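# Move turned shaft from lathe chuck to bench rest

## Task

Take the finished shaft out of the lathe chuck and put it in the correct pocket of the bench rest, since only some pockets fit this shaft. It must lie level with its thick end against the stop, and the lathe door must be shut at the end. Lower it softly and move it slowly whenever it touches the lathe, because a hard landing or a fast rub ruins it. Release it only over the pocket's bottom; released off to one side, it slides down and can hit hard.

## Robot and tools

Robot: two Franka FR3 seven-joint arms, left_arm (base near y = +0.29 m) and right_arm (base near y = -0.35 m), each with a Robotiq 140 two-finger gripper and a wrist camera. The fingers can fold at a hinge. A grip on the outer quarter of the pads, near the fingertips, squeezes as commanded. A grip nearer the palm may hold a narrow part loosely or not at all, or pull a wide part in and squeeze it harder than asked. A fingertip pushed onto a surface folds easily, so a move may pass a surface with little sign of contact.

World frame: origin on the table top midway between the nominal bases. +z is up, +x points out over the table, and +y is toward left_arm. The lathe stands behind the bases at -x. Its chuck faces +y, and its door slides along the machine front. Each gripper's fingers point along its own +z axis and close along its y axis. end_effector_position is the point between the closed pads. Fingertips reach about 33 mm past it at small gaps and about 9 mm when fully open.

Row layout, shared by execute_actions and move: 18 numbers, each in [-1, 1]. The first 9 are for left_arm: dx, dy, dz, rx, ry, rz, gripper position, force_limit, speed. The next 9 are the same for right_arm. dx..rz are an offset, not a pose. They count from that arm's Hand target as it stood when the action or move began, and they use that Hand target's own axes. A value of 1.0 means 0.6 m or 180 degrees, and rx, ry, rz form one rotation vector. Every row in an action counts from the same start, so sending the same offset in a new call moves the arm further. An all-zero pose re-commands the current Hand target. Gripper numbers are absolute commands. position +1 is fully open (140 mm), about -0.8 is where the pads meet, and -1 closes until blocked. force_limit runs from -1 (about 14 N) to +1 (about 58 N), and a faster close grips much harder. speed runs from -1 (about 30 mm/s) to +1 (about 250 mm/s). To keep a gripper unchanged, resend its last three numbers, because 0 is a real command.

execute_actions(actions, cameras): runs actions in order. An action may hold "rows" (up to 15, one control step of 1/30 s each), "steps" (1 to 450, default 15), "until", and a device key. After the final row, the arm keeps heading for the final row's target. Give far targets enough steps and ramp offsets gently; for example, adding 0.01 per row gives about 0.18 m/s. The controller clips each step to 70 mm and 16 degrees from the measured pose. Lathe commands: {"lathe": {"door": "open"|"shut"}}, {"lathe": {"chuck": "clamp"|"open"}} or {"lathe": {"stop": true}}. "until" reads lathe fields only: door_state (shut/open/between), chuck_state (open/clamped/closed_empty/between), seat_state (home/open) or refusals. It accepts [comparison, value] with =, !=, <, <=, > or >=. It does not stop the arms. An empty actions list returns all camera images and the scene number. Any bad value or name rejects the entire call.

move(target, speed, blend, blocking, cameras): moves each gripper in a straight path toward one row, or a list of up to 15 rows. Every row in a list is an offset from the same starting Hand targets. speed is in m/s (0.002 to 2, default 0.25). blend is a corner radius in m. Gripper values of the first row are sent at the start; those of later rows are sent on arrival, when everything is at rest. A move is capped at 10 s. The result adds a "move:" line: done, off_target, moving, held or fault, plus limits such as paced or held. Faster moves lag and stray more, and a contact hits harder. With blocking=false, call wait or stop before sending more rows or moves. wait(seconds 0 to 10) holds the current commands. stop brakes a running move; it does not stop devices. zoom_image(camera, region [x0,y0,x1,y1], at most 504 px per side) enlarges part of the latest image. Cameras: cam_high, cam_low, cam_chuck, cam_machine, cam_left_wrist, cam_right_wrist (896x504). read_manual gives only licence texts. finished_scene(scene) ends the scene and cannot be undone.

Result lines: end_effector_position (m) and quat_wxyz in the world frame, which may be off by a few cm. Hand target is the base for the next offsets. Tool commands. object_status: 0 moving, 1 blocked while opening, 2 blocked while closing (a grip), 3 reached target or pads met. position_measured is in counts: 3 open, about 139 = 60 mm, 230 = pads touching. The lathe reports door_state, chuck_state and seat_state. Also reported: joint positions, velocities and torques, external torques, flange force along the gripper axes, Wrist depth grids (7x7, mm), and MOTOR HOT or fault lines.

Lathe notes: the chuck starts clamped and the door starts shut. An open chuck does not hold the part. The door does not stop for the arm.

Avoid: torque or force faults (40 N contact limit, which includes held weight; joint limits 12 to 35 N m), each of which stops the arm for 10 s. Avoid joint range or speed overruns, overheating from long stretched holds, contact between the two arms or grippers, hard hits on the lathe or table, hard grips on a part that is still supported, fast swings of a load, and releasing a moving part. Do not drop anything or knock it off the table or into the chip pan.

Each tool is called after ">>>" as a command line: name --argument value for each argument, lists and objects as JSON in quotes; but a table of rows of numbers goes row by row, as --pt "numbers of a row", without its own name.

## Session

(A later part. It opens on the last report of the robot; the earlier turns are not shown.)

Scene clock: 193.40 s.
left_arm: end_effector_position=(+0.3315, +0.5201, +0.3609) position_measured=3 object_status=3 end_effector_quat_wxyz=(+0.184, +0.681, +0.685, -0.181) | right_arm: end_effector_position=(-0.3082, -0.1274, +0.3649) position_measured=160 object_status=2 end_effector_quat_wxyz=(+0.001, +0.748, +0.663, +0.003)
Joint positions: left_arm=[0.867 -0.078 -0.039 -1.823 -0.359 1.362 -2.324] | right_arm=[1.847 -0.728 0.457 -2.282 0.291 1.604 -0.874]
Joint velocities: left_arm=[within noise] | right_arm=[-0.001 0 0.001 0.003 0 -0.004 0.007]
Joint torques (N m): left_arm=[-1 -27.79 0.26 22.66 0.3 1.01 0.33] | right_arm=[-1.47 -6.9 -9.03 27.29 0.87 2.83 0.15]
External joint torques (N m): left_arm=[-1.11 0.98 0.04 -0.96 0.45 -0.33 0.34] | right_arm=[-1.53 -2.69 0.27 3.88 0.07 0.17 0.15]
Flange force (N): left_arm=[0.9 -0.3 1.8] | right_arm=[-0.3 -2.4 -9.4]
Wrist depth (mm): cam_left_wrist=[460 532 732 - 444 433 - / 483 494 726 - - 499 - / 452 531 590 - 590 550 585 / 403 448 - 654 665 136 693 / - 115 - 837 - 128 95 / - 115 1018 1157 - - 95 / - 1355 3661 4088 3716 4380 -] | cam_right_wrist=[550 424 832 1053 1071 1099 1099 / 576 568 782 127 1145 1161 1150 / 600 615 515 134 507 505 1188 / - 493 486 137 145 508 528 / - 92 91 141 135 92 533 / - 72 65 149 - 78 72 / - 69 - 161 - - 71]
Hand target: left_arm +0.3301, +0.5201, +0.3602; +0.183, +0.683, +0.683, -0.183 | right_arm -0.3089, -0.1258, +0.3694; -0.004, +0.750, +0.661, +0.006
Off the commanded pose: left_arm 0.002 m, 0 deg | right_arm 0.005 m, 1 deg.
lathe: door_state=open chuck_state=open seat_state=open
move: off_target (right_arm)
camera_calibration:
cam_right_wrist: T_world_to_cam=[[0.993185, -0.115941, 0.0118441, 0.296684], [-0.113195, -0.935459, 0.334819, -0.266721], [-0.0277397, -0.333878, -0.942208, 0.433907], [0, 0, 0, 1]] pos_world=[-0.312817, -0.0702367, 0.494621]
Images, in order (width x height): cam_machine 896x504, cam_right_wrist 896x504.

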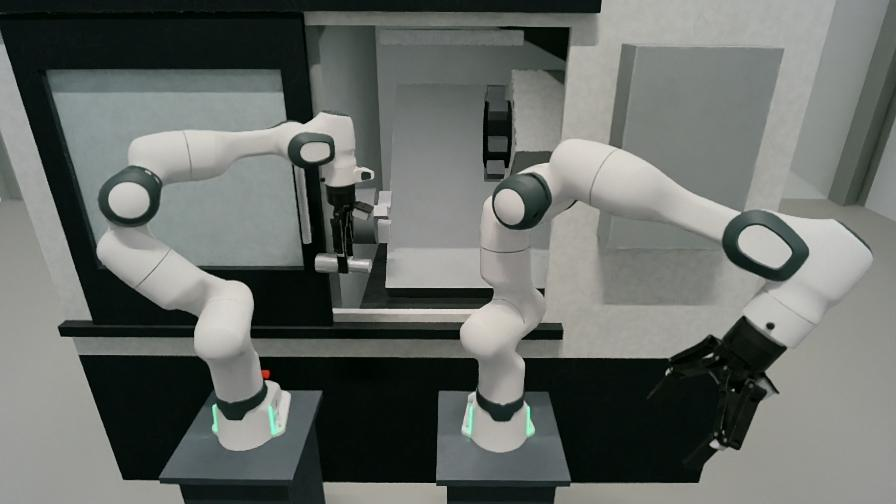

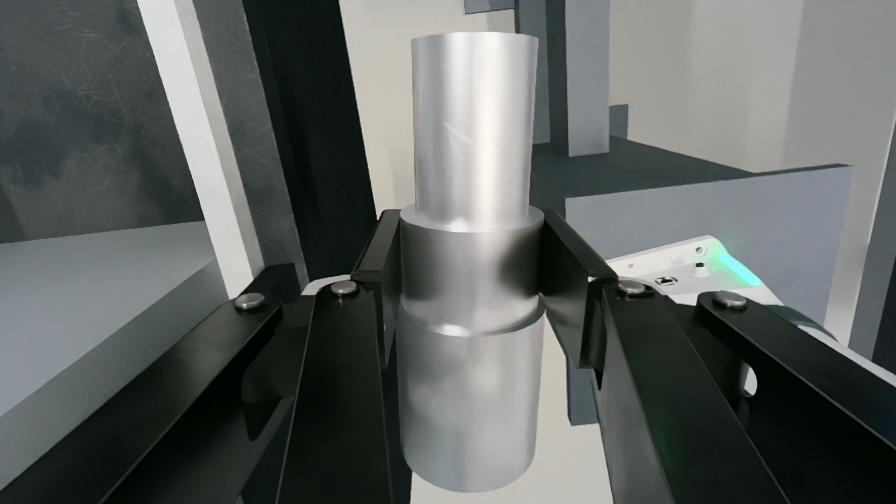

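>>> move --pt "0 0 0 0 0 0 1 1 1 0.1782 0.168 0 0 0 0.1278 -1 1 -1" --pt "0 0 0 0 0 0 1 1 1 0.2797 0.4507 0 0 0 0.2889 -1 1 -1" --pt "0 0 0 0 0 0 1 1 1 0.2313 0.7472 0 0 0 0.45 -1 1 -1" --pt "0 0 0 0 0 0 1 1 1 0.0453 0.983 0 0 0 0.6111 -1 1 -1" --speed 0.22 --blend '[0.04,0.04,0.04,0]'

>>> execute_actions --actions '[{"lathe":{"door":"shut"},"steps":1}]'

Scene clock: 205.53 s.
left_arm: end_effector_position=(+0.3315, +0.5201, +0.3609) position_measured=3 object_status=3 end_effector_quat_wxyz=(+0.184, +0.681, +0.685, -0.181) | right_arm: end_effector_position=(+0.2763, -0.1745, +0.3660) position_measured=160 object_status=2 end_effector_quat_wxyz=(-0.003, +0.973, -0.232, -0.006)
Joint positions: left_arm=[0.867 -0.078 -0.039 -1.823 -0.359 1.362 -2.324] | right_arm=[0.678 -0.635 -0.089 -2.291 -0.041 1.654 -0.533]
Joint velocities: left_arm=[within noise] | right_arm=[0.001 0 0 0.001 0 0 0.005]
Joint torques (N m): left_arm=[-0.99 -27.79 0.28 22.65 0.29 1 0.32] | right_arm=[-1.09 -12.3 1.78 28.67 0.94 3.31 0.16]
External joint torques (N m): left_arm=[-0.94 0.96 0.24 -0.98 0.46 -0.33 0.34] | right_arm=[-1.14 -2.02 0.66 4.09 0.13 0.69 0.17]
Flange force (N): left_arm=[1.0 -0.6 1.7] | right_arm=[1.1 -2.7 -9.1]
Wrist depth (mm): cam_left_wrist=[456 460 737 - - - - / 484 494 1363 - - 502 - / 453 534 637 - 591 588 - / 405 448 656 647 665 136 1978 / - 115 - 892 820 128 95 / - 115 1105 1090 - - 95 / - 1291 3607 4021 4229 3716 -] | cam_right_wrist=[424 436 437 431 442 445 1099 / 446 450 459 127 461 1140 1140 / 465 474 478 134 666 501 1200 / 496 510 503 137 145 512 537 / 541 91 91 142 134 92 404 / - 72 65 150 - 78 72 / - 69 - 158 - - 71]
Hand target: left_arm +0.3301, +0.5201, +0.3602; +0.183, +0.683, +0.683, -0.183 | right_arm +0.2796, -0.1733, +0.3704; -0.007, +0.972, -0.236, +0.000
Off the commanded pose: left_arm 0.002 m, 0 deg | right_arm 0.006 m, 1 deg.
lathe: door_state=open chuck_state=open seat_state=open
move: off_target (right_arm)

Scene clock: 205.77 s.
left_arm: end_effector_position=(+0.3315, +0.5201, +0.3609) position_measured=3 object_status=3 end_effector_quat_wxyz=(+0.184, +0.681, +0.685, -0.181) | right_arm: end_effector_position=(+0.2764, -0.1746, +0.3660) position_measured=160 object_status=2 end_effector_quat_wxyz=(-0.003, +0.973, -0.232, -0.006)
Joint positions: left_arm=[0.867 -0.078 -0.039 -1.823 -0.359 1.362 -2.324] | right_arm=[0.678 -0.634 -0.089 -2.291 -0.041 1.654 -0.532]
Joint torques (N m): left_arm=[-1 -27.85 0.26 22.66 0.31 1 0.34] | right_arm=[-1.17 -12.32 1.5 28.68 0.94 3.31 0.26]
External joint torques (N m): left_arm=[-1.02 1.04 0.14 -1.02 0.47 -0.33 0.35] | right_arm=[-1.18 -1.99 0.46 4.05 0.13 0.69 0.26]
Flange force (N): left_arm=[1.1 -0.4 1.8] | right_arm=[1.3 -2.6 -9.0]
Wrist depth (mm): cam_left_wrist=[457 459 715 - - - - / 484 495 645 510 - - 503 / 453 538 574 615 615 585 - / 407 447 644 679 672 137 2358 / - 115 2096 - 826 127 95 / - 115 993 - - - 95 / - 1326 4088 3893 - 4459 -] | cam_right_wrist=[424 436 438 432 442 442 1095 / 448 450 460 127 461 1155 1155 / 466 474 486 134 678 501 1206 / 503 510 504 137 142 515 523 / 541 92 91 142 134 92 464 / - 72 65 150 - 78 72 / - 69 - 158 - - 71]
Hand target: left_arm +0.3301, +0.5201, +0.3602; +0.183, +0.683, +0.683, -0.183 | right_arm +0.2796, -0.1733, +0.3704; -0.007, +0.972, -0.236, +0.000
Tool commands: left_gripper/position=+1.0 left_gripper/force_limit=+1.0 left_gripper/speed=+1.0 right_gripper/position=-1.0 right_gripper/force_limit=+1.0 right_gripper/speed=-1.0
Off the commanded pose: left_arm 0.002 m, 0 deg | right_arm 0.006 m, 1 deg.
lathe: door_state=between chuck_state=open seat_state=open

>>> move --target '[0,0,0,0,0,0,1,1,1,0.1208,-0.3478,0.155,-0.1155,0.1855,-0.6398,-1,1,-1]' --speed 0.22 --cameras '["cam_right_wrist","cam_high"]'

Scene clock: 224.67 s.
left_arm: end_effector_position=(+0.3315, +0.5201, +0.3609) position_measured=3 object_status=3 end_effector_quat_wxyz=(+0.184, +0.681, +0.685, -0.181) | right_arm: end_effector_position=(+0.4373, -0.0240, +0.2728) position_measured=160 object_status=2 end_effector_quat_wxyz=(+0.197, +0.675, +0.684, +0.196)
Joint positions: left_arm=[0.867 -0.078 -0.039 -1.823 -0.359 1.362 -2.324] | right_arm=[1.201 -0.28 -0.394 -2.381 -0.763 2.409 -1.889]
Joint velocities: left_arm=[within noise] | right_arm=[-0.001 0.001 0 0.001 0.001 0 -0.008]
Joint torques (N m): left_arm=[-1 -27.78 0.2 22.68 0.29 1 0.32] | right_arm=[-0.3 -24.2 3.08 28.45 0.08 3.6 -0.29]
External joint torques (N m): left_arm=[-0.9 0.97 0.21 -0.91 0.46 -0.32 0.34] | right_arm=[-0.26 -3.34 0.25 4.09 -0.68 0.94 -0.34]
Flange force (N): left_arm=[1.1 -0.4 1.5] | right_arm=[-0.4 5.1 -5.2]
Wrist depth (mm): cam_left_wrist=[527 531 649 445 - 449 438 / 486 493 645 - 544 488 511 / 453 532 616 600 590 607 584 / 405 449 1105 651 663 137 1691 / - 115 933 - - 127 95 / - 114 1013 1100 - 1179 95 / - 840 3893 3832 3832 4303 -] | cam_right_wrist=[266 286 330 355 470 1698 2013 / 279 312 357 127 499 1770 2377 / 289 324 372 134 534 1935 2547 / 302 337 366 137 145 2133 2354 / 309 92 91 142 134 92 2423 / - 73 65 150 - 78 72 / - 69 - 159 - - 71]
Hand target: left_arm +0.3301, +0.5201, +0.3602; +0.183, +0.683, +0.683, -0.183 | right_arm +0.4399, -0.0197, +0.2800; +0.198, +0.669, +0.687, +0.204
Off the commanded pose: left_arm 0.002 m, 0 deg | right_arm 0.009 m, 1 deg.
lathe: door_state=shut chuck_state=open seat_state=open
move: off_target (right_arm)
camera_calibration:
cam_right_wrist: T_world_to_cam=[[0.842365, 0.0168558, 0.538643, -0.505127], [-0.168157, -0.941385, 0.292433, -0.019269], [0.512, -0.336912, -0.790156, 0.124737], [0, 0, 0, 1]] pos_world=[0.358396, 0.0324, 0.376279]
Images, in order (width x height): cam_high 896x504, cam_right_wrist 896x504.

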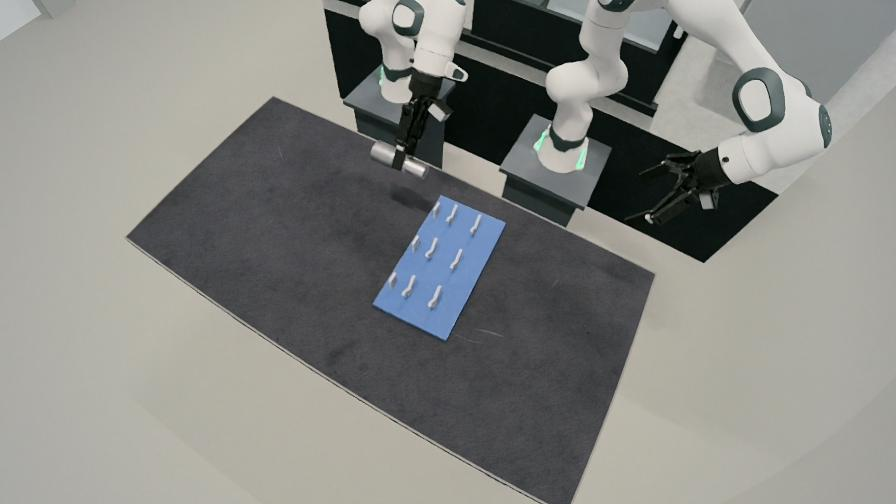

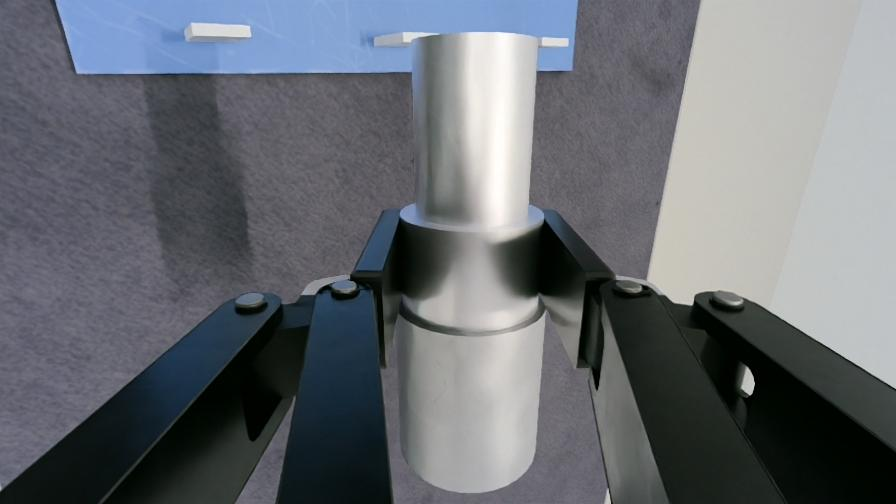

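>>> move --target '[0,0,0,0,0,0,1,1,1,0.2915,0.1932,0.3142,0,0,0,-1,1,-1]' --speed 0.14 --cameras '["cam_right_wrist","cam_high","cam_low"]'

>>> zoom_image --camera "cam_right_wrist" --region '[260, 40, 680, 300]'

>>> zoom_image --camera "cam_high" --region '[350, 180, 510, 340]'

>>> zoom_image --camera "cam_low" --region '[410, 190, 590, 310]'

Scene clock: 248.30 s.
left_arm: end_effector_position=(+0.3315, +0.5201, +0.3609) position_measured=3 object_status=3 end_effector_quat_wxyz=(+0.184, +0.681, +0.685, -0.181) | right_arm: end_effector_position=(+0.6309, +0.1572, +0.1732) position_measured=160 object_status=2 end_effector_quat_wxyz=(+0.197, +0.673, +0.686, +0.195)
Joint positions: left_arm=[0.867 -0.078 -0.039 -1.823 -0.359 1.362 -2.324] | right_arm=[1.012 0.657 -0.288 -1.454 -0.34 2.477 -2.155]
Joint velocities: left_arm=[within noise] | right_arm=[0.001 0 0.002 0.001 -0.001 -0.001 -0.005]
Joint torques (N m): left_arm=[-0.99 -27.8 0.25 22.68 0.3 1.01 0.31] | right_arm=[-1.21 -57.35 -5.17 29.15 0.37 3.73 -0.16]
External joint torques (N m): left_arm=[-1.05 1 0.1 -0.96 0.45 -0.33 0.32] | right_arm=[-1.22 -5.7 -0.26 4.53 -0.55 0.75 -0.21]
Flange force (N): left_arm=[1.0 -0.3 1.7] | right_arm=[2.4 9.1 -4.5]
Wrist depth (mm): cam_left_wrist=[456 459 721 454 - 444 - / 487 494 649 - 519 526 516 / 454 533 615 588 581 572 584 / 407 446 632 635 670 136 1739 / - 115 985 - - 128 95 / - 940 1039 - - 517 95 / - 867 3716 3956 431 443 -] | cam_right_wrist=[188 207 235 252 338 1522 1891 / 192 217 243 127 358 1653 2080 / 201 224 258 134 383 1745 2189 / 209 234 255 137 142 1891 2377 / 201 94 91 142 134 92 2046 / - 72 65 150 - 78 72 / - 69 - 159 - - 71]
Hand target: left_arm +0.3301, +0.5201, +0.3602; +0.183, +0.683, +0.683, -0.183 | right_arm +0.6351, +0.1604, +0.1851; +0.198, +0.669, +0.687, +0.204
Off the commanded pose: left_arm 0.002 m, 0 deg | right_arm 0.013 m, 1 deg.
lathe: door_state=shut chuck_state=open seat_state=open
move: off_target (right_arm)
camera_calibration:
cam_right_wrist: T_world_to_cam=[[0.843182, 0.0228821, 0.537141, -0.618958], [-0.162425, -0.941566, 0.29508, 0.20891], [0.512505, -0.336051, -0.790195, 0.00752572], [0, 0, 0, 1]] pos_world=[0.55197, 0.213394, 0.276769]
Images, in order (width x height): cam_high 896x504, cam_low 896x504, cam_right_wrist 896x504.

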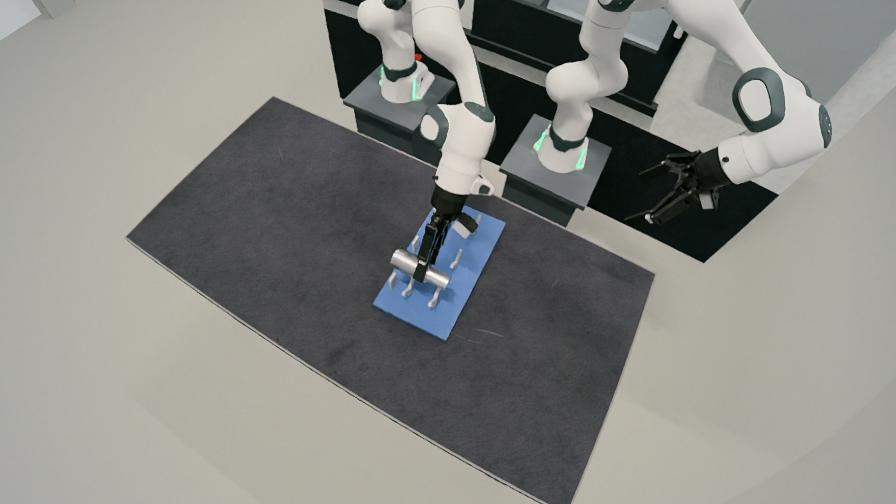

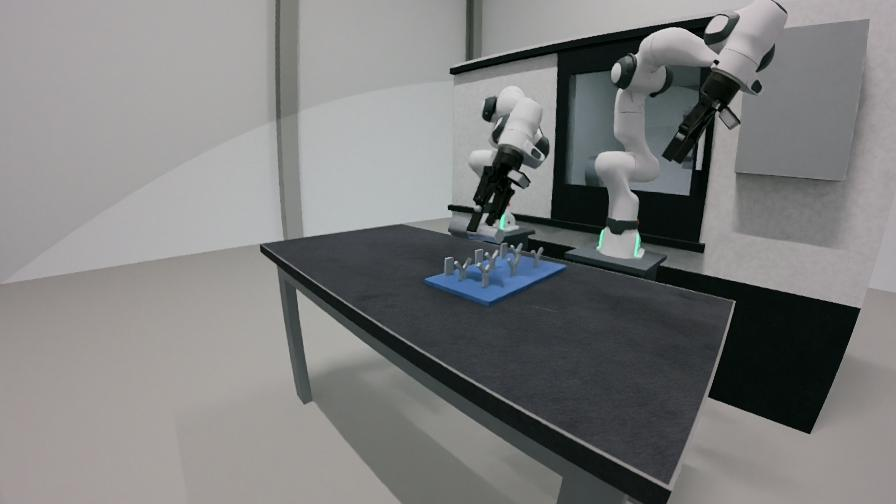

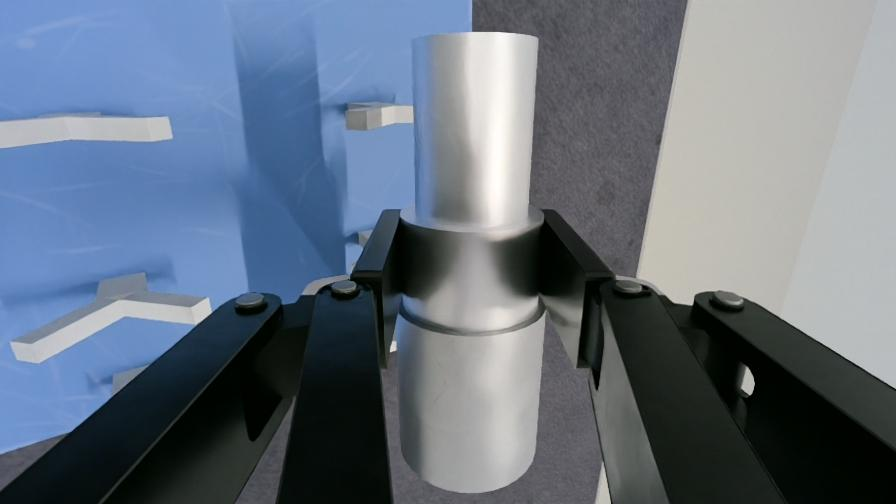

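Scaled by 1.200.

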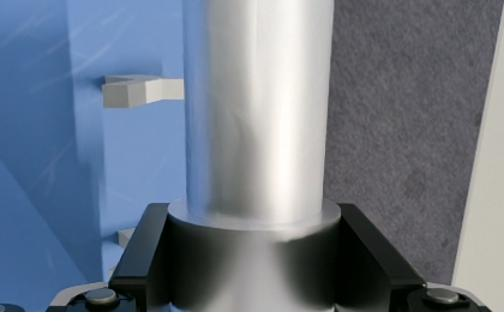

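Scaled by 3.150.

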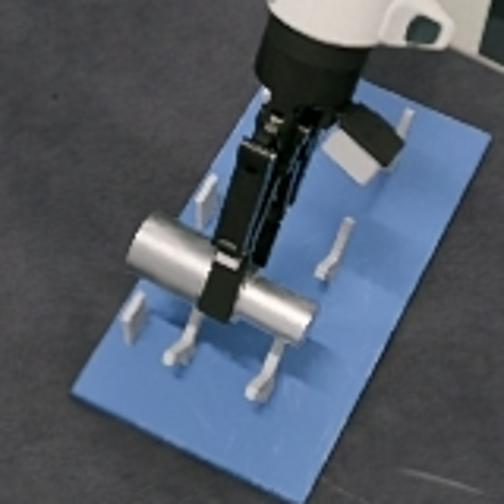

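Scaled by 2.800.

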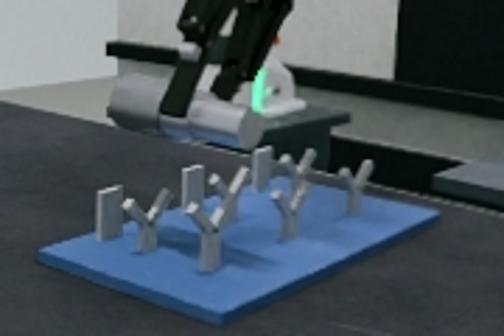

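>>> move --pt "0 0 0 0 0 0 1 1 1 0.0177 0.0207 0.0135 0 0 0 -1 1 -1" --pt "0 0 0 0 0 0 1 1 1 0.0177 -0.0247 0.0835 0 0.0025 0 -1 1 -1" --speed 0.05 --blend '[0.005,0]' --cameras '["cam_right_wrist","cam_high","cam_low"]'

Scene clock: 305.57 s.
left_arm: end_effector_position=(+0.3315, +0.5201, +0.3609) position_measured=3 object_status=3 end_effector_quat_wxyz=(+0.184, +0.681, +0.685, -0.181) | right_arm: end_effector_position=(+0.6454, +0.1663, +0.1224) position_measured=160 object_status=2 end_effector_quat_wxyz=(+0.195, +0.669, +0.690, +0.194)
Joint positions: left_arm=[0.867 -0.078 -0.039 -1.823 -0.359 1.362 -2.324] | right_arm=[0.984 0.778 -0.275 -1.38 -0.328 2.526 -2.156]
Joint velocities: left_arm=[within noise] | right_arm=[0.001 0.001 0 -0.001 0.001 0.004 0.002]
Joint torques (N m): left_arm=[-0.99 -27.8 0.28 22.69 0.3 0.99 0.31] | right_arm=[-0.31 -60.26 -6.39 28.34 0.48 4.23 0.24]
External joint torques (N m): left_arm=[-1.03 1.19 0.14 -1.04 0.46 -0.35 0.32] | right_arm=[-0.3 -6.44 -1.24 4.26 -0.49 1.28 0.19]
Flange force (N): left_arm=[1.3 -0.1 1.7] | right_arm=[-0.8 3.6 -6.8]
Wrist depth (mm): cam_left_wrist=[454 458 627 - - - - / 483 495 748 - - - - / 453 529 642 - 580 595 - / 405 448 645 640 666 137 1703 / - 115 - - - 128 95 / - 947 1026 1264 441 507 95 / - 898 3555 462 433 3555 -] | cam_right_wrist=[152 166 190 202 274 338 1822 / 156 174 197 128 291 360 1891 / 161 181 204 135 309 1675 2063 / 170 187 207 137 145 1862 2209 / 173 94 91 142 134 92 2248 / - 72 65 150 - 78 72 / - 69 - 161 - - 71]
Hand target: left_arm +0.3301, +0.5201, +0.3602; +0.183, +0.683, +0.683, -0.183 | right_arm +0.6497, +0.1714, +0.1350; +0.195, +0.668, +0.687, +0.206
Off the commanded pose: left_arm 0.002 m, 0 deg | right_arm 0.014 m, 1 deg.
lathe: door_state=shut chuck_state=open seat_state=open
move: off_target (right_arm)
camera_calibration:
cam_right_wrist: T_world_to_cam=[[0.844897, 0.0328461, 0.533919, -0.606433], [-0.150866, -0.942963, 0.296748, 0.227455], [0.513213, -0.331272, -0.791752, -0.0380497], [0, 0, 0, 1]] pos_world=[0.566216, 0.221796, 0.226163]
Images, in order (width x height): cam_high 896x504, cam_low 896x504, cam_right_wrist 896x504.

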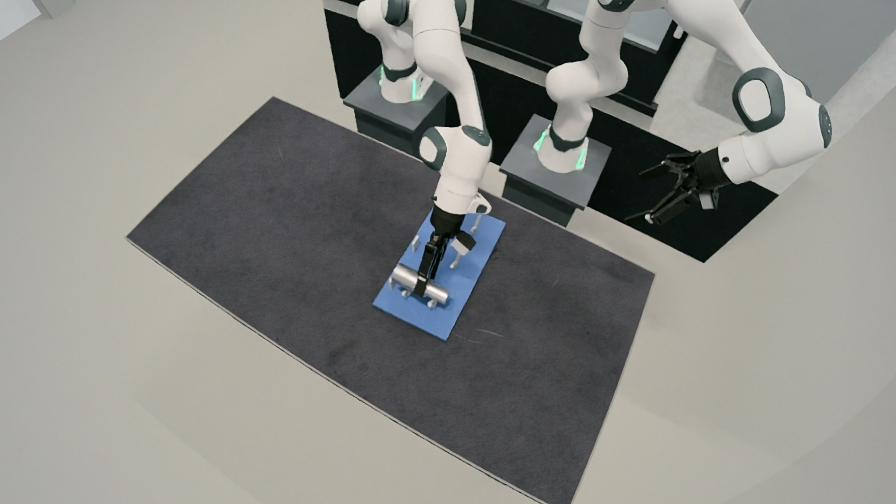

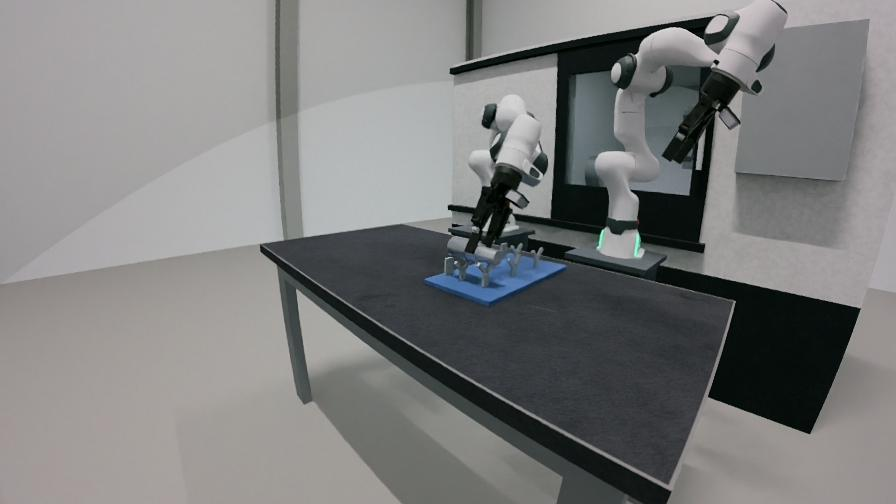

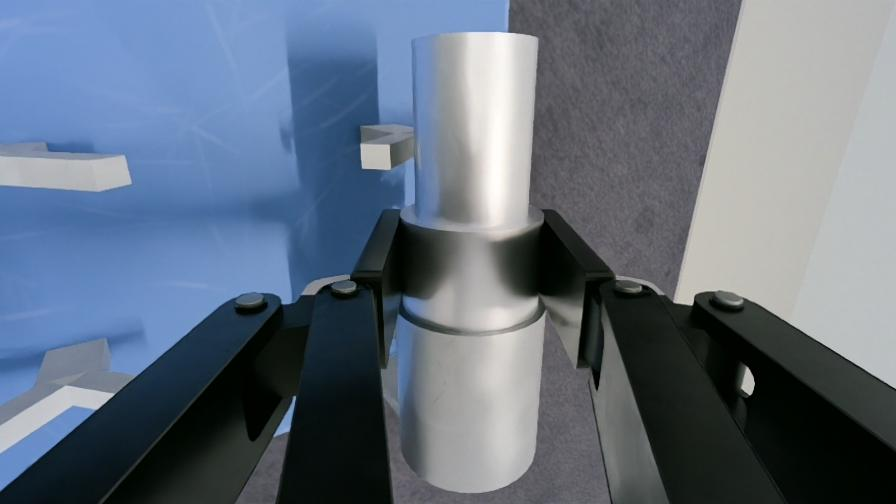

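>>> move --target '[0,0,0,0,0,0,1,1,1,0,-0.0117,0.0103,0,0,0,-1,1,-1]' --speed 0.02 --cameras '["cam_right_wrist"]'

Scene clock: 330.33 s.
left_arm: end_effector_position=(+0.3315, +0.5201, +0.3609) position_measured=3 object_status=3 end_effector_quat_wxyz=(+0.184, +0.681, +0.685, -0.181) | right_arm: end_effector_position=(+0.6433, +0.1666, +0.1148) position_measured=160 object_status=2 end_effector_quat_wxyz=(+0.195, +0.669, +0.690, +0.195)
Joint positions: left_arm=[0.867 -0.078 -0.039 -1.823 -0.359 1.362 -2.324] | right_arm=[0.992 0.784 -0.283 -1.393 -0.328 2.544 -2.146]
Joint velocities: left_arm=[within noise] | right_arm=[0.002 0 -0.001 -0.001 0.001 0.004 0.003]
Joint torques (N m): left_arm=[-1.03 -27.8 0.29 22.67 0.3 1 0.32] | right_arm=[0.1 -59.66 -6.79 27.78 0.51 4.18 0.21]
External joint torques (N m): left_arm=[-1.04 1.01 0.18 -0.99 0.46 -0.34 0.33] | right_arm=[-0.09 -5.66 -1.54 3.71 -0.48 1.2 0.16]
Flange force (N): left_arm=[1.0 -0.4 1.7] | right_arm=[-1.1 2.3 -6.4]
Wrist depth (mm): cam_left_wrist=[454 527 743 - - - 431 / 483 494 651 499 - - 500 / 453 533 615 568 592 607 - / 407 449 649 649 668 137 1691 / - 115 - - 645 128 95 / - 115 958 1418 449 506 95 / - 933 898 458 436 448 -] | cam_right_wrist=[147 158 182 197 264 325 1795 / 152 166 189 128 280 351 1950 / 119 173 200 135 300 386 2080 / 163 180 199 137 145 1849 2521 / 171 94 91 142 134 92 2600 / - 72 65 150 - 78 72 / - 69 - 161 - - 71]
Hand target: left_arm +0.3301, +0.5201, +0.3602; +0.183, +0.683, +0.683, -0.183 | right_arm +0.6471, +0.1714, +0.1260; +0.195, +0.668, +0.687, +0.206
Off the commanded pose: left_arm 0.002 m, 0 deg | right_arm 0.013 m, 1 deg.
lathe: door_state=shut chuck_state=open seat_state=open
move: off_target (right_arm)
camera_calibration:
cam_right_wrist: T_world_to_cam=[[0.844241, 0.0322022, 0.534995, -0.60011], [-0.151151, -0.943371, 0.295305, 0.230057], [0.514209, -0.330174, -0.791565, -0.0437748], [0, 0, 0, 1]] pos_world=[0.56392, 0.221901, 0.218469]
Images, in order (width x height): cam_right_wrist 896x504.

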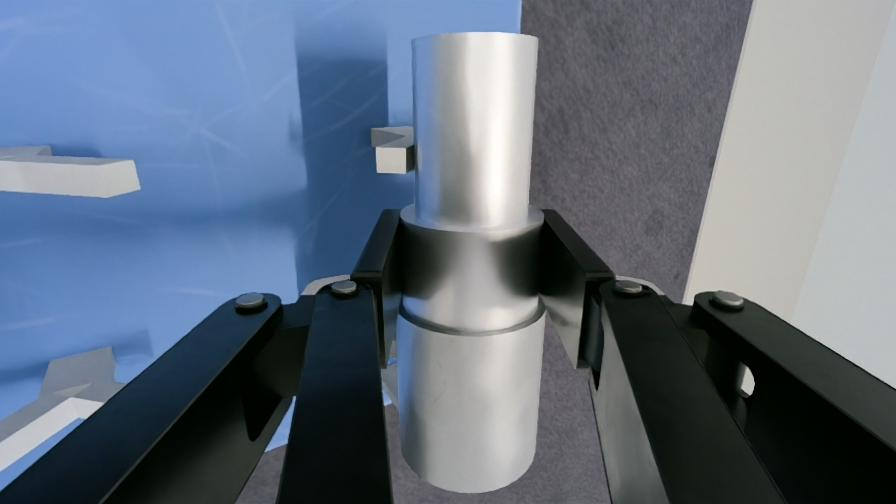

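>>> move --target '[0,0,0,0,0,0,1,1,1,0,-0.0059,0.0061,0,0,0,-1,1,-1]' --speed 0.015

>>> move --target '[0,0,0,0,0,0,1,1,1,0,-0.0045,0.007,0,0,0,-1,1,-1]' --speed 0.015 --cameras '["cam_right_wrist"]'

Scene clock: 339.07 s.
left_arm: end_effector_position=(+0.3315, +0.5201, +0.3609) position_measured=3 object_status=3 end_effector_quat_wxyz=(+0.184, +0.681, +0.685, -0.181) | right_arm: end_effector_position=(+0.6439, +0.1670, +0.1129) position_measured=160 object_status=2 end_effector_quat_wxyz=(+0.195, +0.669, +0.689, +0.198)
Joint positions: left_arm=[0.867 -0.078 -0.039 -1.823 -0.359 1.362 -2.324] | right_arm=[0.995 0.787 -0.288 -1.397 -0.328 2.555 -2.14]
Joint velocities: left_arm=[within noise] | right_arm=[0.002 0.002 -0.001 0 0.001 0.004 0.004]
Joint torques (N m): left_arm=[-1 -27.83 0.27 22.69 0.3 1.01 0.32] | right_arm=[0 -57.9 -6.46 26.57 0.61 3.96 0.11]
External joint torques (N m): left_arm=[-1.01 0.95 0.16 -0.92 0.46 -0.32 0.34] | right_arm=[-0.06 -3.99 -1.01 2.59 -0.4 1 0.06]
Flange force (N): left_arm=[1.0 -0.4 1.6] | right_arm=[-1.2 1.3 -4.4]
Wrist depth (mm): cam_left_wrist=[444 530 568 412 - - - / 483 494 627 - - - 500 / 453 530 627 609 594 572 - / 405 450 1076 663 665 136 1703 / - 115 - 834 - 128 95 / - 947 958 997 486 510 95 / - 846 3773 456 441 3270 -] | cam_right_wrist=[145 157 180 195 264 319 1808 / 150 165 188 128 279 350 1965 / 118 171 199 135 299 384 2133 / 160 178 198 137 145 1822 2170 / 168 94 91 142 134 92 2209 / - 72 65 150 - 78 72 / - 69 - 159 - - 71]
Hand target: left_arm +0.3301, +0.5201, +0.3602; +0.183, +0.683, +0.683, -0.183 | right_arm +0.6461, +0.1714, +0.1210; +0.195, +0.668, +0.687, +0.206
Off the commanded pose: left_arm 0.002 m, 0 deg | right_arm 0.009 m, 1 deg.
lathe: door_state=shut chuck_state=open seat_state=open
move: off_target (right_arm)

Scene clock: 339.80 s.
left_arm: end_effector_position=(+0.3315, +0.5201, +0.3609) position_measured=3 object_status=3 end_effector_quat_wxyz=(+0.184, +0.681, +0.685, -0.181) | right_arm: end_effector_position=(+0.6455, +0.1674, +0.1112) position_measured=160 object_status=2 end_effector_quat_wxyz=(+0.196, +0.669, +0.688, +0.200)
Joint positions: left_arm=[0.867 -0.078 -0.039 -1.823 -0.359 1.362 -2.324] | right_arm=[0.996 0.792 -0.291 -1.397 -0.328 2.565 -2.138]
Joint velocities: left_arm=[within noise] | right_arm=[0 0.002 -0.001 -0.001 -0.001 0.003 0]
Joint torques (N m): left_arm=[-0.97 -27.82 0.28 22.71 0.3 1 0.3] | right_arm=[0.68 -56.68 -6.04 26.02 0.84 3.63 0.16]
External joint torques (N m): left_arm=[-0.92 0.97 0.24 -0.92 0.47 -0.33 0.32] | right_arm=[0.73 -2.63 -0.42 2.04 -0.19 0.66 0.11]
Flange force (N): left_arm=[1.1 -0.4 1.5] | right_arm=[1.0 1.1 -2.9]
Wrist depth (mm): cam_left_wrist=[449 458 574 430 458 - - / 485 493 645 494 - - - / 452 527 719 543 604 624 609 / 407 448 630 635 670 136 709 / - 115 - - 711 128 95 / - 114 1005 1085 453 504 95 / - 919 3773 458 439 3893 -] | cam_right_wrist=[144 156 180 194 263 325 1795 / 149 163 187 128 278 347 1935 / 148 170 197 135 297 365 2029 / 159 177 196 136 145 1822 2189 / 166 94 91 141 134 92 2290 / - 72 65 150 - 78 72 / - 69 - 159 - - 71]
Hand target: left_arm +0.3301, +0.5201, +0.3602; +0.183, +0.683, +0.683, -0.183 | right_arm +0.6462, +0.1715, +0.1160; +0.195, +0.668, +0.687, +0.206
Off the commanded pose: left_arm 0.002 m, 0 deg | right_arm 0.006 m, 1 deg.
lathe: door_state=shut chuck_state=open seat_state=open
move: off_target (right_arm)
camera_calibration:
cam_right_wrist: T_world_to_cam=[[0.839804, 0.0278788, 0.542174, -0.597292], [-0.154073, -0.945379, 0.287263, 0.235219], [0.520568, -0.324779, -0.789637, -0.052641], [0, 0, 0, 1]] pos_world=[0.565252, 0.221927, 0.214699]
Images, in order (width x height): cam_right_wrist 896x504.

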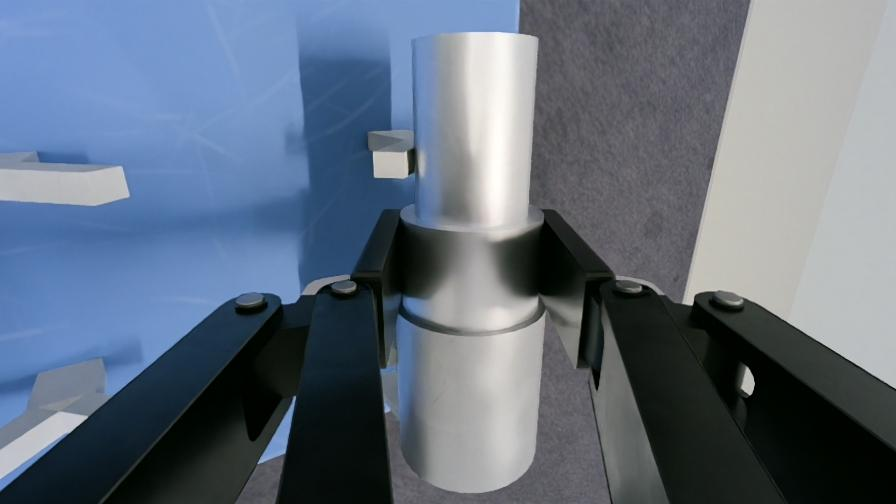

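>>> move --target '[0,0,0,0,0,0,1,1,1,0,0.0008,0.0065,0,0,0,-1,1,-1]' --speed 0.015

>>> move --target '[0,0,0,0,0,0,1,1,1,0,-0.0013,0.0051,0,0,0,-1,1,-1]' --speed 0.015 --cameras '["cam_right_wrist"]'

Scene clock: 345.50 s.
left_arm: end_effector_position=(+0.3315, +0.5201, +0.3609) position_measured=3 object_status=3 end_effector_quat_wxyz=(+0.184, +0.681, +0.685, -0.181) | right_arm: end_effector_position=(+0.6475, +0.1683, +0.1091) position_measured=160 object_status=2 end_effector_quat_wxyz=(+0.196, +0.669, +0.688, +0.201)
Joint positions: left_arm=[0.867 -0.078 -0.039 -1.823 -0.359 1.362 -2.324] | right_arm=[0.995 0.801 -0.292 -1.388 -0.328 2.567 -2.138]
Joint torques (N m): left_arm=[-0.98 -27.83 0.27 22.67 0.3 1 0.31] | right_arm=[-0.57 -55.89 -4.69 26.5 0.77 3.56 0.02]
External joint torques (N m): left_arm=[-1.03 0.96 0.13 -0.95 0.46 -0.33 0.33] | right_arm=[-0.66 -1.86 0.87 2.62 -0.26 0.6 -0.04]
Flange force (N): left_arm=[0.9 -0.4 1.7] | right_arm=[5.5 8.1 2.4]
Wrist depth (mm): cam_left_wrist=[455 460 668 448 - - 435 / 484 494 741 512 530 460 - / 455 532 759 573 588 607 - / 406 449 634 644 672 136 - / - 115 2044 - 711 128 95 / - 951 989 - 441 504 95 / - 892 895 459 438 3716 -] | cam_right_wrist=[142 155 178 192 260 323 1849 / 147 162 185 128 279 345 1862 / 150 167 192 135 299 375 1981 / 156 175 194 137 145 1808 2133 / 164 94 91 142 134 92 2189 / - 72 65 150 - 78 72 / - 69 - 159 - - 71]
Hand target: left_arm +0.3301, +0.5201, +0.3602; +0.183, +0.683, +0.683, -0.183 | right_arm +0.6487, +0.1716, +0.1130; +0.195, +0.668, +0.687, +0.206
Off the commanded pose: left_arm 0.002 m, 0 deg | right_arm 0.005 m, 1 deg.
lathe: door_state=shut chuck_state=open seat_state=open
move: off_target (right_arm)

Scene clock: 346.20 s.
left_arm: end_effector_position=(+0.3315, +0.5201, +0.3609) position_measured=3 object_status=3 end_effector_quat_wxyz=(+0.184, +0.681, +0.685, -0.181) | right_arm: end_effector_position=(+0.6477, +0.1683, +0.1090) position_measured=160 object_status=2 end_effector_quat_wxyz=(+0.197, +0.669, +0.688, +0.200)
Joint positions: left_arm=[0.867 -0.078 -0.039 -1.823 -0.359 1.362 -2.324] | right_arm=[0.994 0.803 -0.291 -1.384 -0.328 2.563 -2.138]
Joint torques (N m): left_arm=[-1.02 -27.82 0.25 22.72 0.29 1.01 0.31] | right_arm=[-1.17 -52.71 -5.25 26.89 0.81 4.62 0.14]
External joint torques (N m): left_arm=[-1.07 0.85 0.1 -0.85 0.45 -0.32 0.32] | right_arm=[-1.25 1.66 0.33 2.86 -0.22 1.64 0.08]
Flange force (N): left_arm=[0.8 -0.3 1.5] | right_arm=[11.9 12.0 13.1]
Wrist depth (mm): cam_left_wrist=[444 460 715 - - - - / 486 496 726 487 - 499 - / 451 533 588 574 577 585 594 / 405 451 665 635 663 136 1962 / - 115 1080 786 - 128 95 / - 962 1044 - 448 504 95 / - 912 879 461 440 3607 -] | cam_right_wrist=[142 155 178 189 259 321 1835 / 147 162 185 128 277 344 1981 / 150 167 193 135 293 375 2423 / 157 175 194 136 145 1795 - / 164 94 91 142 134 92 2447 / - 72 65 150 - 78 74 / - 69 - 160 - - 71]
Hand target: left_arm +0.3301, +0.5201, +0.3602; +0.183, +0.683, +0.683, -0.183 | right_arm +0.6497, +0.1716, +0.1100; +0.195, +0.668, +0.687, +0.206
Off the commanded pose: left_arm 0.002 m, 0 deg | right_arm 0.004 m, 1 deg.
lathe: door_state=shut chuck_state=open seat_state=open
move: off_target (right_arm)
camera_calibration:
cam_right_wrist: T_world_to_cam=[[0.838802, 0.0284484, 0.543694, -0.597586], [-0.154707, -0.945013, 0.288127, 0.23735], [0.521994, -0.325794, -0.788277, -0.0560989], [0, 0, 0, 1]] pos_world=[0.567259, 0.223022, 0.212296]
Images, in order (width x height): cam_right_wrist 896x504.

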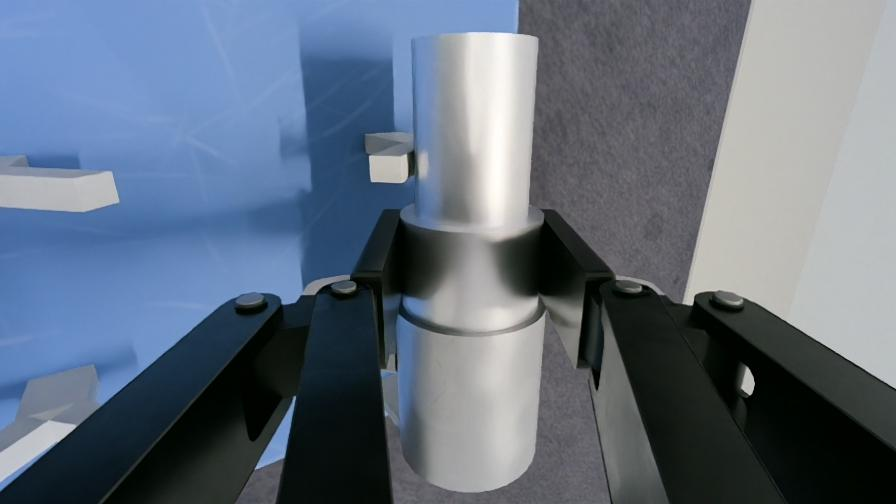

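>>> move --target '[0,0,0,0,0,0,1,1,1,0,-0.0003,-0.0042,0,0,0,-1,1,-1]' --speed 0.01

>>> move --target '[0,0,0,0,0,0,1,1,1,-0.005,0,0,0,0,0,-1,1,-1]' --speed 0.01

Scene clock: 355.97 s.
left_arm: end_effector_position=(+0.3315, +0.5201, +0.3609) position_measured=3 object_status=3 end_effector_quat_wxyz=(+0.184, +0.681, +0.685, -0.181) | right_arm: end_effector_position=(+0.6476, +0.1683, +0.1091) position_measured=160 object_status=2 end_effector_quat_wxyz=(+0.196, +0.669, +0.688, +0.201)
Joint positions: left_arm=[0.867 -0.078 -0.039 -1.823 -0.359 1.362 -2.324] | right_arm=[0.994 0.802 -0.291 -1.386 -0.328 2.565 -2.138]
Joint torques (N m): left_arm=[-1.02 -27.84 0.26 22.7 0.3 1.01 0.34] | right_arm=[-0.07 -55.58 -4.97 25.53 0.92 4.06 0.16]
External joint torques (N m): left_arm=[-0.99 0.79 0.19 -0.82 0.47 -0.32 0.35] | right_arm=[-0.1 -1.73 0.58 1.79 -0.1 1.12 0.1]
Flange force (N): left_arm=[0.8 -0.5 1.4] | right_arm=[1.3 2.7 0.4]
Wrist depth (mm): cam_left_wrist=[447 532 737 - - 434 - / 482 496 737 511 - - - / 453 534 - - 584 609 - / 403 448 1179 649 665 136 1752 / - 115 1026 - - 128 95 / - 115 993 - 445 505 95 / - 915 3893 458 441 444 -] | cam_right_wrist=[142 155 178 192 259 321 1835 / 147 162 185 128 276 346 1950 / 150 167 192 135 291 375 2115 / 157 175 194 136 145 1808 1935 / 164 94 91 141 134 92 2151 / - 72 65 150 - 78 72 / - 69 - 159 - - 71]
Hand target: left_arm +0.3301, +0.5201, +0.3602; +0.183, +0.683, +0.683, -0.183 | right_arm +0.6482, +0.1715, +0.1120; +0.195, +0.668, +0.687, +0.206
Off the commanded pose: left_arm 0.002 m, 0 deg | right_arm 0.004 m, 1 deg.
lathe: door_state=shut chuck_state=open seat_state=open
move: off_target (right_arm)

Scene clock: 356.73 s.
left_arm: end_effector_position=(+0.3315, +0.5201, +0.3609) position_measured=3 object_status=3 end_effector_quat_wxyz=(+0.184, +0.681, +0.685, -0.181) | right_arm: end_effector_position=(+0.6475, +0.1681, +0.1091) position_measured=160 object_status=2 end_effector_quat_wxyz=(+0.195, +0.668, +0.689, +0.204)
Joint positions: left_arm=[0.867 -0.078 -0.039 -1.823 -0.359 1.362 -2.324] | right_arm=[0.994 0.797 -0.292 -1.397 -0.328 2.578 -2.138]
Joint velocities: left_arm=[within noise] | right_arm=[0 0 -0.003 -0.004 0 0.003 0.003]
Joint torques (N m): left_arm=[-1.02 -27.82 0.29 22.71 0.29 1 0.31] | right_arm=[-0.68 -56.63 -6.05 23.87 1.05 3.21 0.1]
External joint torques (N m): left_arm=[-1.01 1.01 0.2 -0.92 0.45 -0.33 0.32] | right_arm=[-0.39 -2.46 -0.23 -0.05 0 0.24 0.04]
Flange force (N): left_arm=[1.1 -0.3 1.5] | right_arm=[-6.5 -3.5 -6.2]
Wrist depth (mm): cam_left_wrist=[458 459 709 - 441 - - / 484 493 652 - 501 - - / 451 527 721 609 580 574 591 / 405 448 - 665 670 137 651 / - 115 1496 829 750 128 95 / - 114 966 1076 447 508 95 / - 870 4157 459 440 3661 -] | cam_right_wrist=[142 154 178 192 260 324 1862 / 147 162 185 129 277 348 1965 / 149 167 192 135 292 383 1981 / 156 175 194 137 145 1808 2228 / 163 94 91 142 134 92 2248 / - 72 65 149 - 78 74 / - 69 - 161 - - 71]
Hand target: left_arm +0.3301, +0.5201, +0.3602; +0.183, +0.683, +0.683, -0.183 | right_arm +0.6483, +0.1685, +0.1120; +0.195, +0.668, +0.687, +0.206
Off the commanded pose: left_arm 0.002 m, 0 deg | right_arm 0.003 m, 0 deg.
lathe: door_state=shut chuck_state=open seat_state=open
move: done

>>> move --target '[0,0,0,0,0,0,1,1,1,-0.005,0,0,0,0,0,-1,1,-1]' --speed 0.01

>>> move --target '[0,0,0,0,0,0,1,1,1,-0.005,0,0,0,0,0,-1,1,-1]' --speed 0.01

>>> move --target '[0,0,0,0,0,0,1,1,1,-0.004,0,0,0,0,0,-1,1,-1]' --speed 0.01 --cameras '["cam_right_wrist"]'

Scene clock: 362.97 s.
left_arm: end_effector_position=(+0.3315, +0.5201, +0.3609) position_measured=3 object_status=3 end_effector_quat_wxyz=(+0.184, +0.681, +0.685, -0.181) | right_arm: end_effector_position=(+0.6475, +0.1667, +0.1092) position_measured=160 object_status=2 end_effector_quat_wxyz=(+0.194, +0.668, +0.688, +0.206)
Joint positions: left_arm=[0.867 -0.078 -0.039 -1.823 -0.359 1.362 -2.324] | right_arm=[0.994 0.792 -0.294 -1.409 -0.328 2.588 -2.138]
Joint velocities: left_arm=[within noise] | right_arm=[0 -0.001 0 -0.002 0 0.003 0]
Joint torques (N m): left_arm=[-0.98 -27.8 0.28 22.69 0.29 0.99 0.33] | right_arm=[-0.86 -56.86 -6.08 23.34 1.03 2.67 0.1]
External joint torques (N m): left_arm=[-0.99 1.02 0.17 -0.98 0.46 -0.35 0.34] | right_arm=[-0.81 -2.92 -0.4 -0.56 -0.03 -0.32 0.04]
Flange force (N): left_arm=[1.1 -0.4 1.7] | right_arm=[-8.5 -4.3 -8.6]
Wrist depth (mm): cam_left_wrist=[458 463 587 - 431 - - / 485 493 658 501 469 - - / 453 530 585 576 576 581 - / 404 138 - 656 663 137 1931 / - 115 1174 - - 128 95 / - 947 1005 - 451 514 95 / - 973 3773 453 444 3893 -] | cam_right_wrist=[142 155 179 192 262 326 1808 / 147 163 185 129 278 347 1981 / 150 168 193 135 291 1733 2115 / 157 175 194 137 143 1876 2354 / 164 94 91 142 134 92 - / - 72 65 150 - 78 72 / - 69 - 161 - - 71]
Hand target: left_arm +0.3301, +0.5201, +0.3602; +0.183, +0.683, +0.683, -0.183 | right_arm +0.6484, +0.1656, +0.1120; +0.195, +0.668, +0.687, +0.206
Off the commanded pose: left_arm 0.002 m, 0 deg | right_arm 0.003 m, 0 deg.
lathe: door_state=shut chuck_state=open seat_state=open
move: done

Scene clock: 363.70 s.
left_arm: end_effector_position=(+0.3315, +0.5201, +0.3609) position_measured=3 object_status=3 end_effector_quat_wxyz=(+0.184, +0.681, +0.685, -0.181) | right_arm: end_effector_position=(+0.6475, +0.1640, +0.1094) position_measured=160 object_status=2 end_effector_quat_wxyz=(+0.194, +0.668, +0.688, +0.206)
Joint positions: left_arm=[0.867 -0.078 -0.039 -1.823 -0.359 1.362 -2.324] | right_arm=[0.994 0.785 -0.296 -1.421 -0.328 2.595 -2.138]
Joint torques (N m): left_arm=[-1.01 -27.82 0.26 22.67 0.3 1.01 0.29] | right_arm=[-1.01 -56.72 -6.09 23.58 1.03 2.67 0.04]
External joint torques (N m): left_arm=[-1.01 1 0.16 -0.98 0.46 -0.33 0.3] | right_arm=[-1.17 -2.86 -0.5 -0.34 -0.03 -0.33 -0.01]
Flange force (N): left_arm=[1.0 -0.4 1.7] | right_arm=[-7.6 -2.7 -7.5]
Wrist depth (mm): cam_left_wrist=[455 460 752 - 448 - - / 478 493 568 - 511 500 505 / 454 532 649 629 585 578 - / 405 446 - 658 663 136 683 / - 115 - 823 752 128 95 / - 114 1009 - 457 511 95 / - 1326 912 465 448 3773 -] | cam_right_wrist=[143 155 178 193 263 327 1808 / 147 163 186 128 276 349 1965 / 152 168 193 135 293 383 2046 / 157 175 194 137 145 1862 2209 / 164 94 91 141 134 92 2063 / - 72 65 149 - 78 72 / - 69 - 161 - - 71]
Hand target: left_arm +0.3301, +0.5201, +0.3602; +0.183, +0.683, +0.683, -0.183 | right_arm +0.6484, +0.1626, +0.1119; +0.195, +0.668, +0.687, +0.206
Off the commanded pose: left_arm 0.002 m, 0 deg | right_arm 0.003 m, 0 deg.
lathe: door_state=shut chuck_state=open seat_state=open
move: done

Scene clock: 364.40 s.
left_arm: end_effector_position=(+0.3315, +0.5201, +0.3609) position_measured=3 object_status=3 end_effector_quat_wxyz=(+0.184, +0.681, +0.685, -0.181) | right_arm: end_effector_position=(+0.6475, +0.1619, +0.1096) position_measured=160 object_status=2 end_effector_quat_wxyz=(+0.194, +0.669, +0.687, +0.206)
Joint positions: left_arm=[0.867 -0.078 -0.039 -1.823 -0.359 1.362 -2.324] | right_arm=[0.994 0.78 -0.298 -1.43 -0.328 2.601 -2.138]
Joint torques (N m): left_arm=[-1.03 -27.81 0.28 22.64 0.3 1 0.32] | right_arm=[-1.04 -56.47 -6.04 23.23 1.04 2.59 -0.04]
External joint torques (N m): left_arm=[-1.1 0.99 0.11 -0.96 0.45 -0.33 0.33] | right_arm=[-1.28 -2.66 -0.48 -0.72 -0.03 -0.43 -0.1]
Flange force (N): left_arm=[0.9 -0.3 1.7] | right_arm=[-8.4 -3.2 -7.7]
Wrist depth (mm): cam_left_wrist=[447 458 578 - - 448 - / 480 493 651 - 506 492 - / 453 532 597 568 581 607 - / 403 448 610 629 665 136 1901 / - 115 933 - 745 128 95 / - 929 977 - 549 515 95 / - 864 3832 466 446 3661 -] | cam_right_wrist=[143 155 178 193 261 338 1795 / 147 163 185 128 276 354 2151 / 153 168 194 135 294 383 2046 / 157 175 194 137 145 1808 2189 / 164 94 91 142 134 92 - / - 72 65 150 - 78 74 / - 69 - 159 - - 71]
Hand target: left_arm +0.3301, +0.5201, +0.3602; +0.183, +0.683, +0.683, -0.183 | right_arm +0.6485, +0.1602, +0.1119; +0.195, +0.668, +0.687, +0.206
Off the commanded pose: left_arm 0.002 m, 0 deg | right_arm 0.003 m, 0 deg.
lathe: door_state=shut chuck_state=open seat_state=open
move: done
camera_calibration:
cam_right_wrist: T_world_to_cam=[[0.836656, 0.0236651, 0.547218, -0.595828], [-0.153512, -0.948893, 0.275745, 0.232293], [0.525777, -0.314709, -0.790264, -0.0618156], [0, 0, 0, 1]] pos_world=[0.566664, 0.215068, 0.213143]
Images, in order (width x height): cam_right_wrist 896x504.

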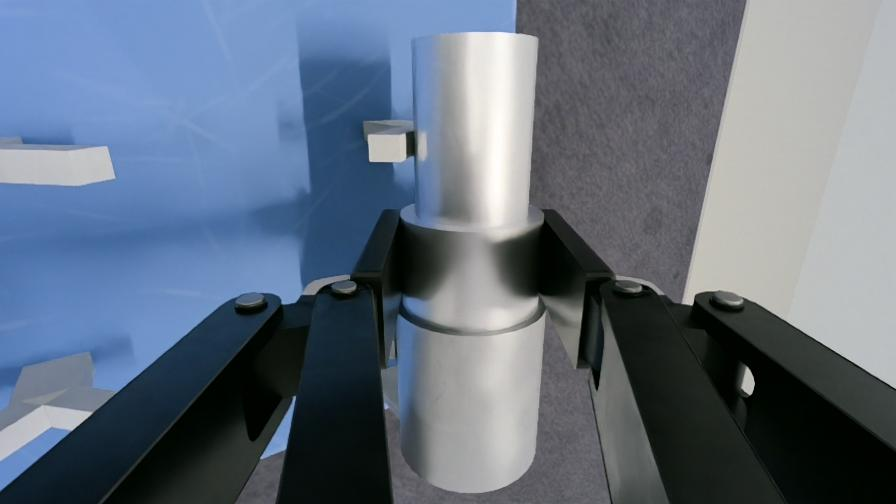

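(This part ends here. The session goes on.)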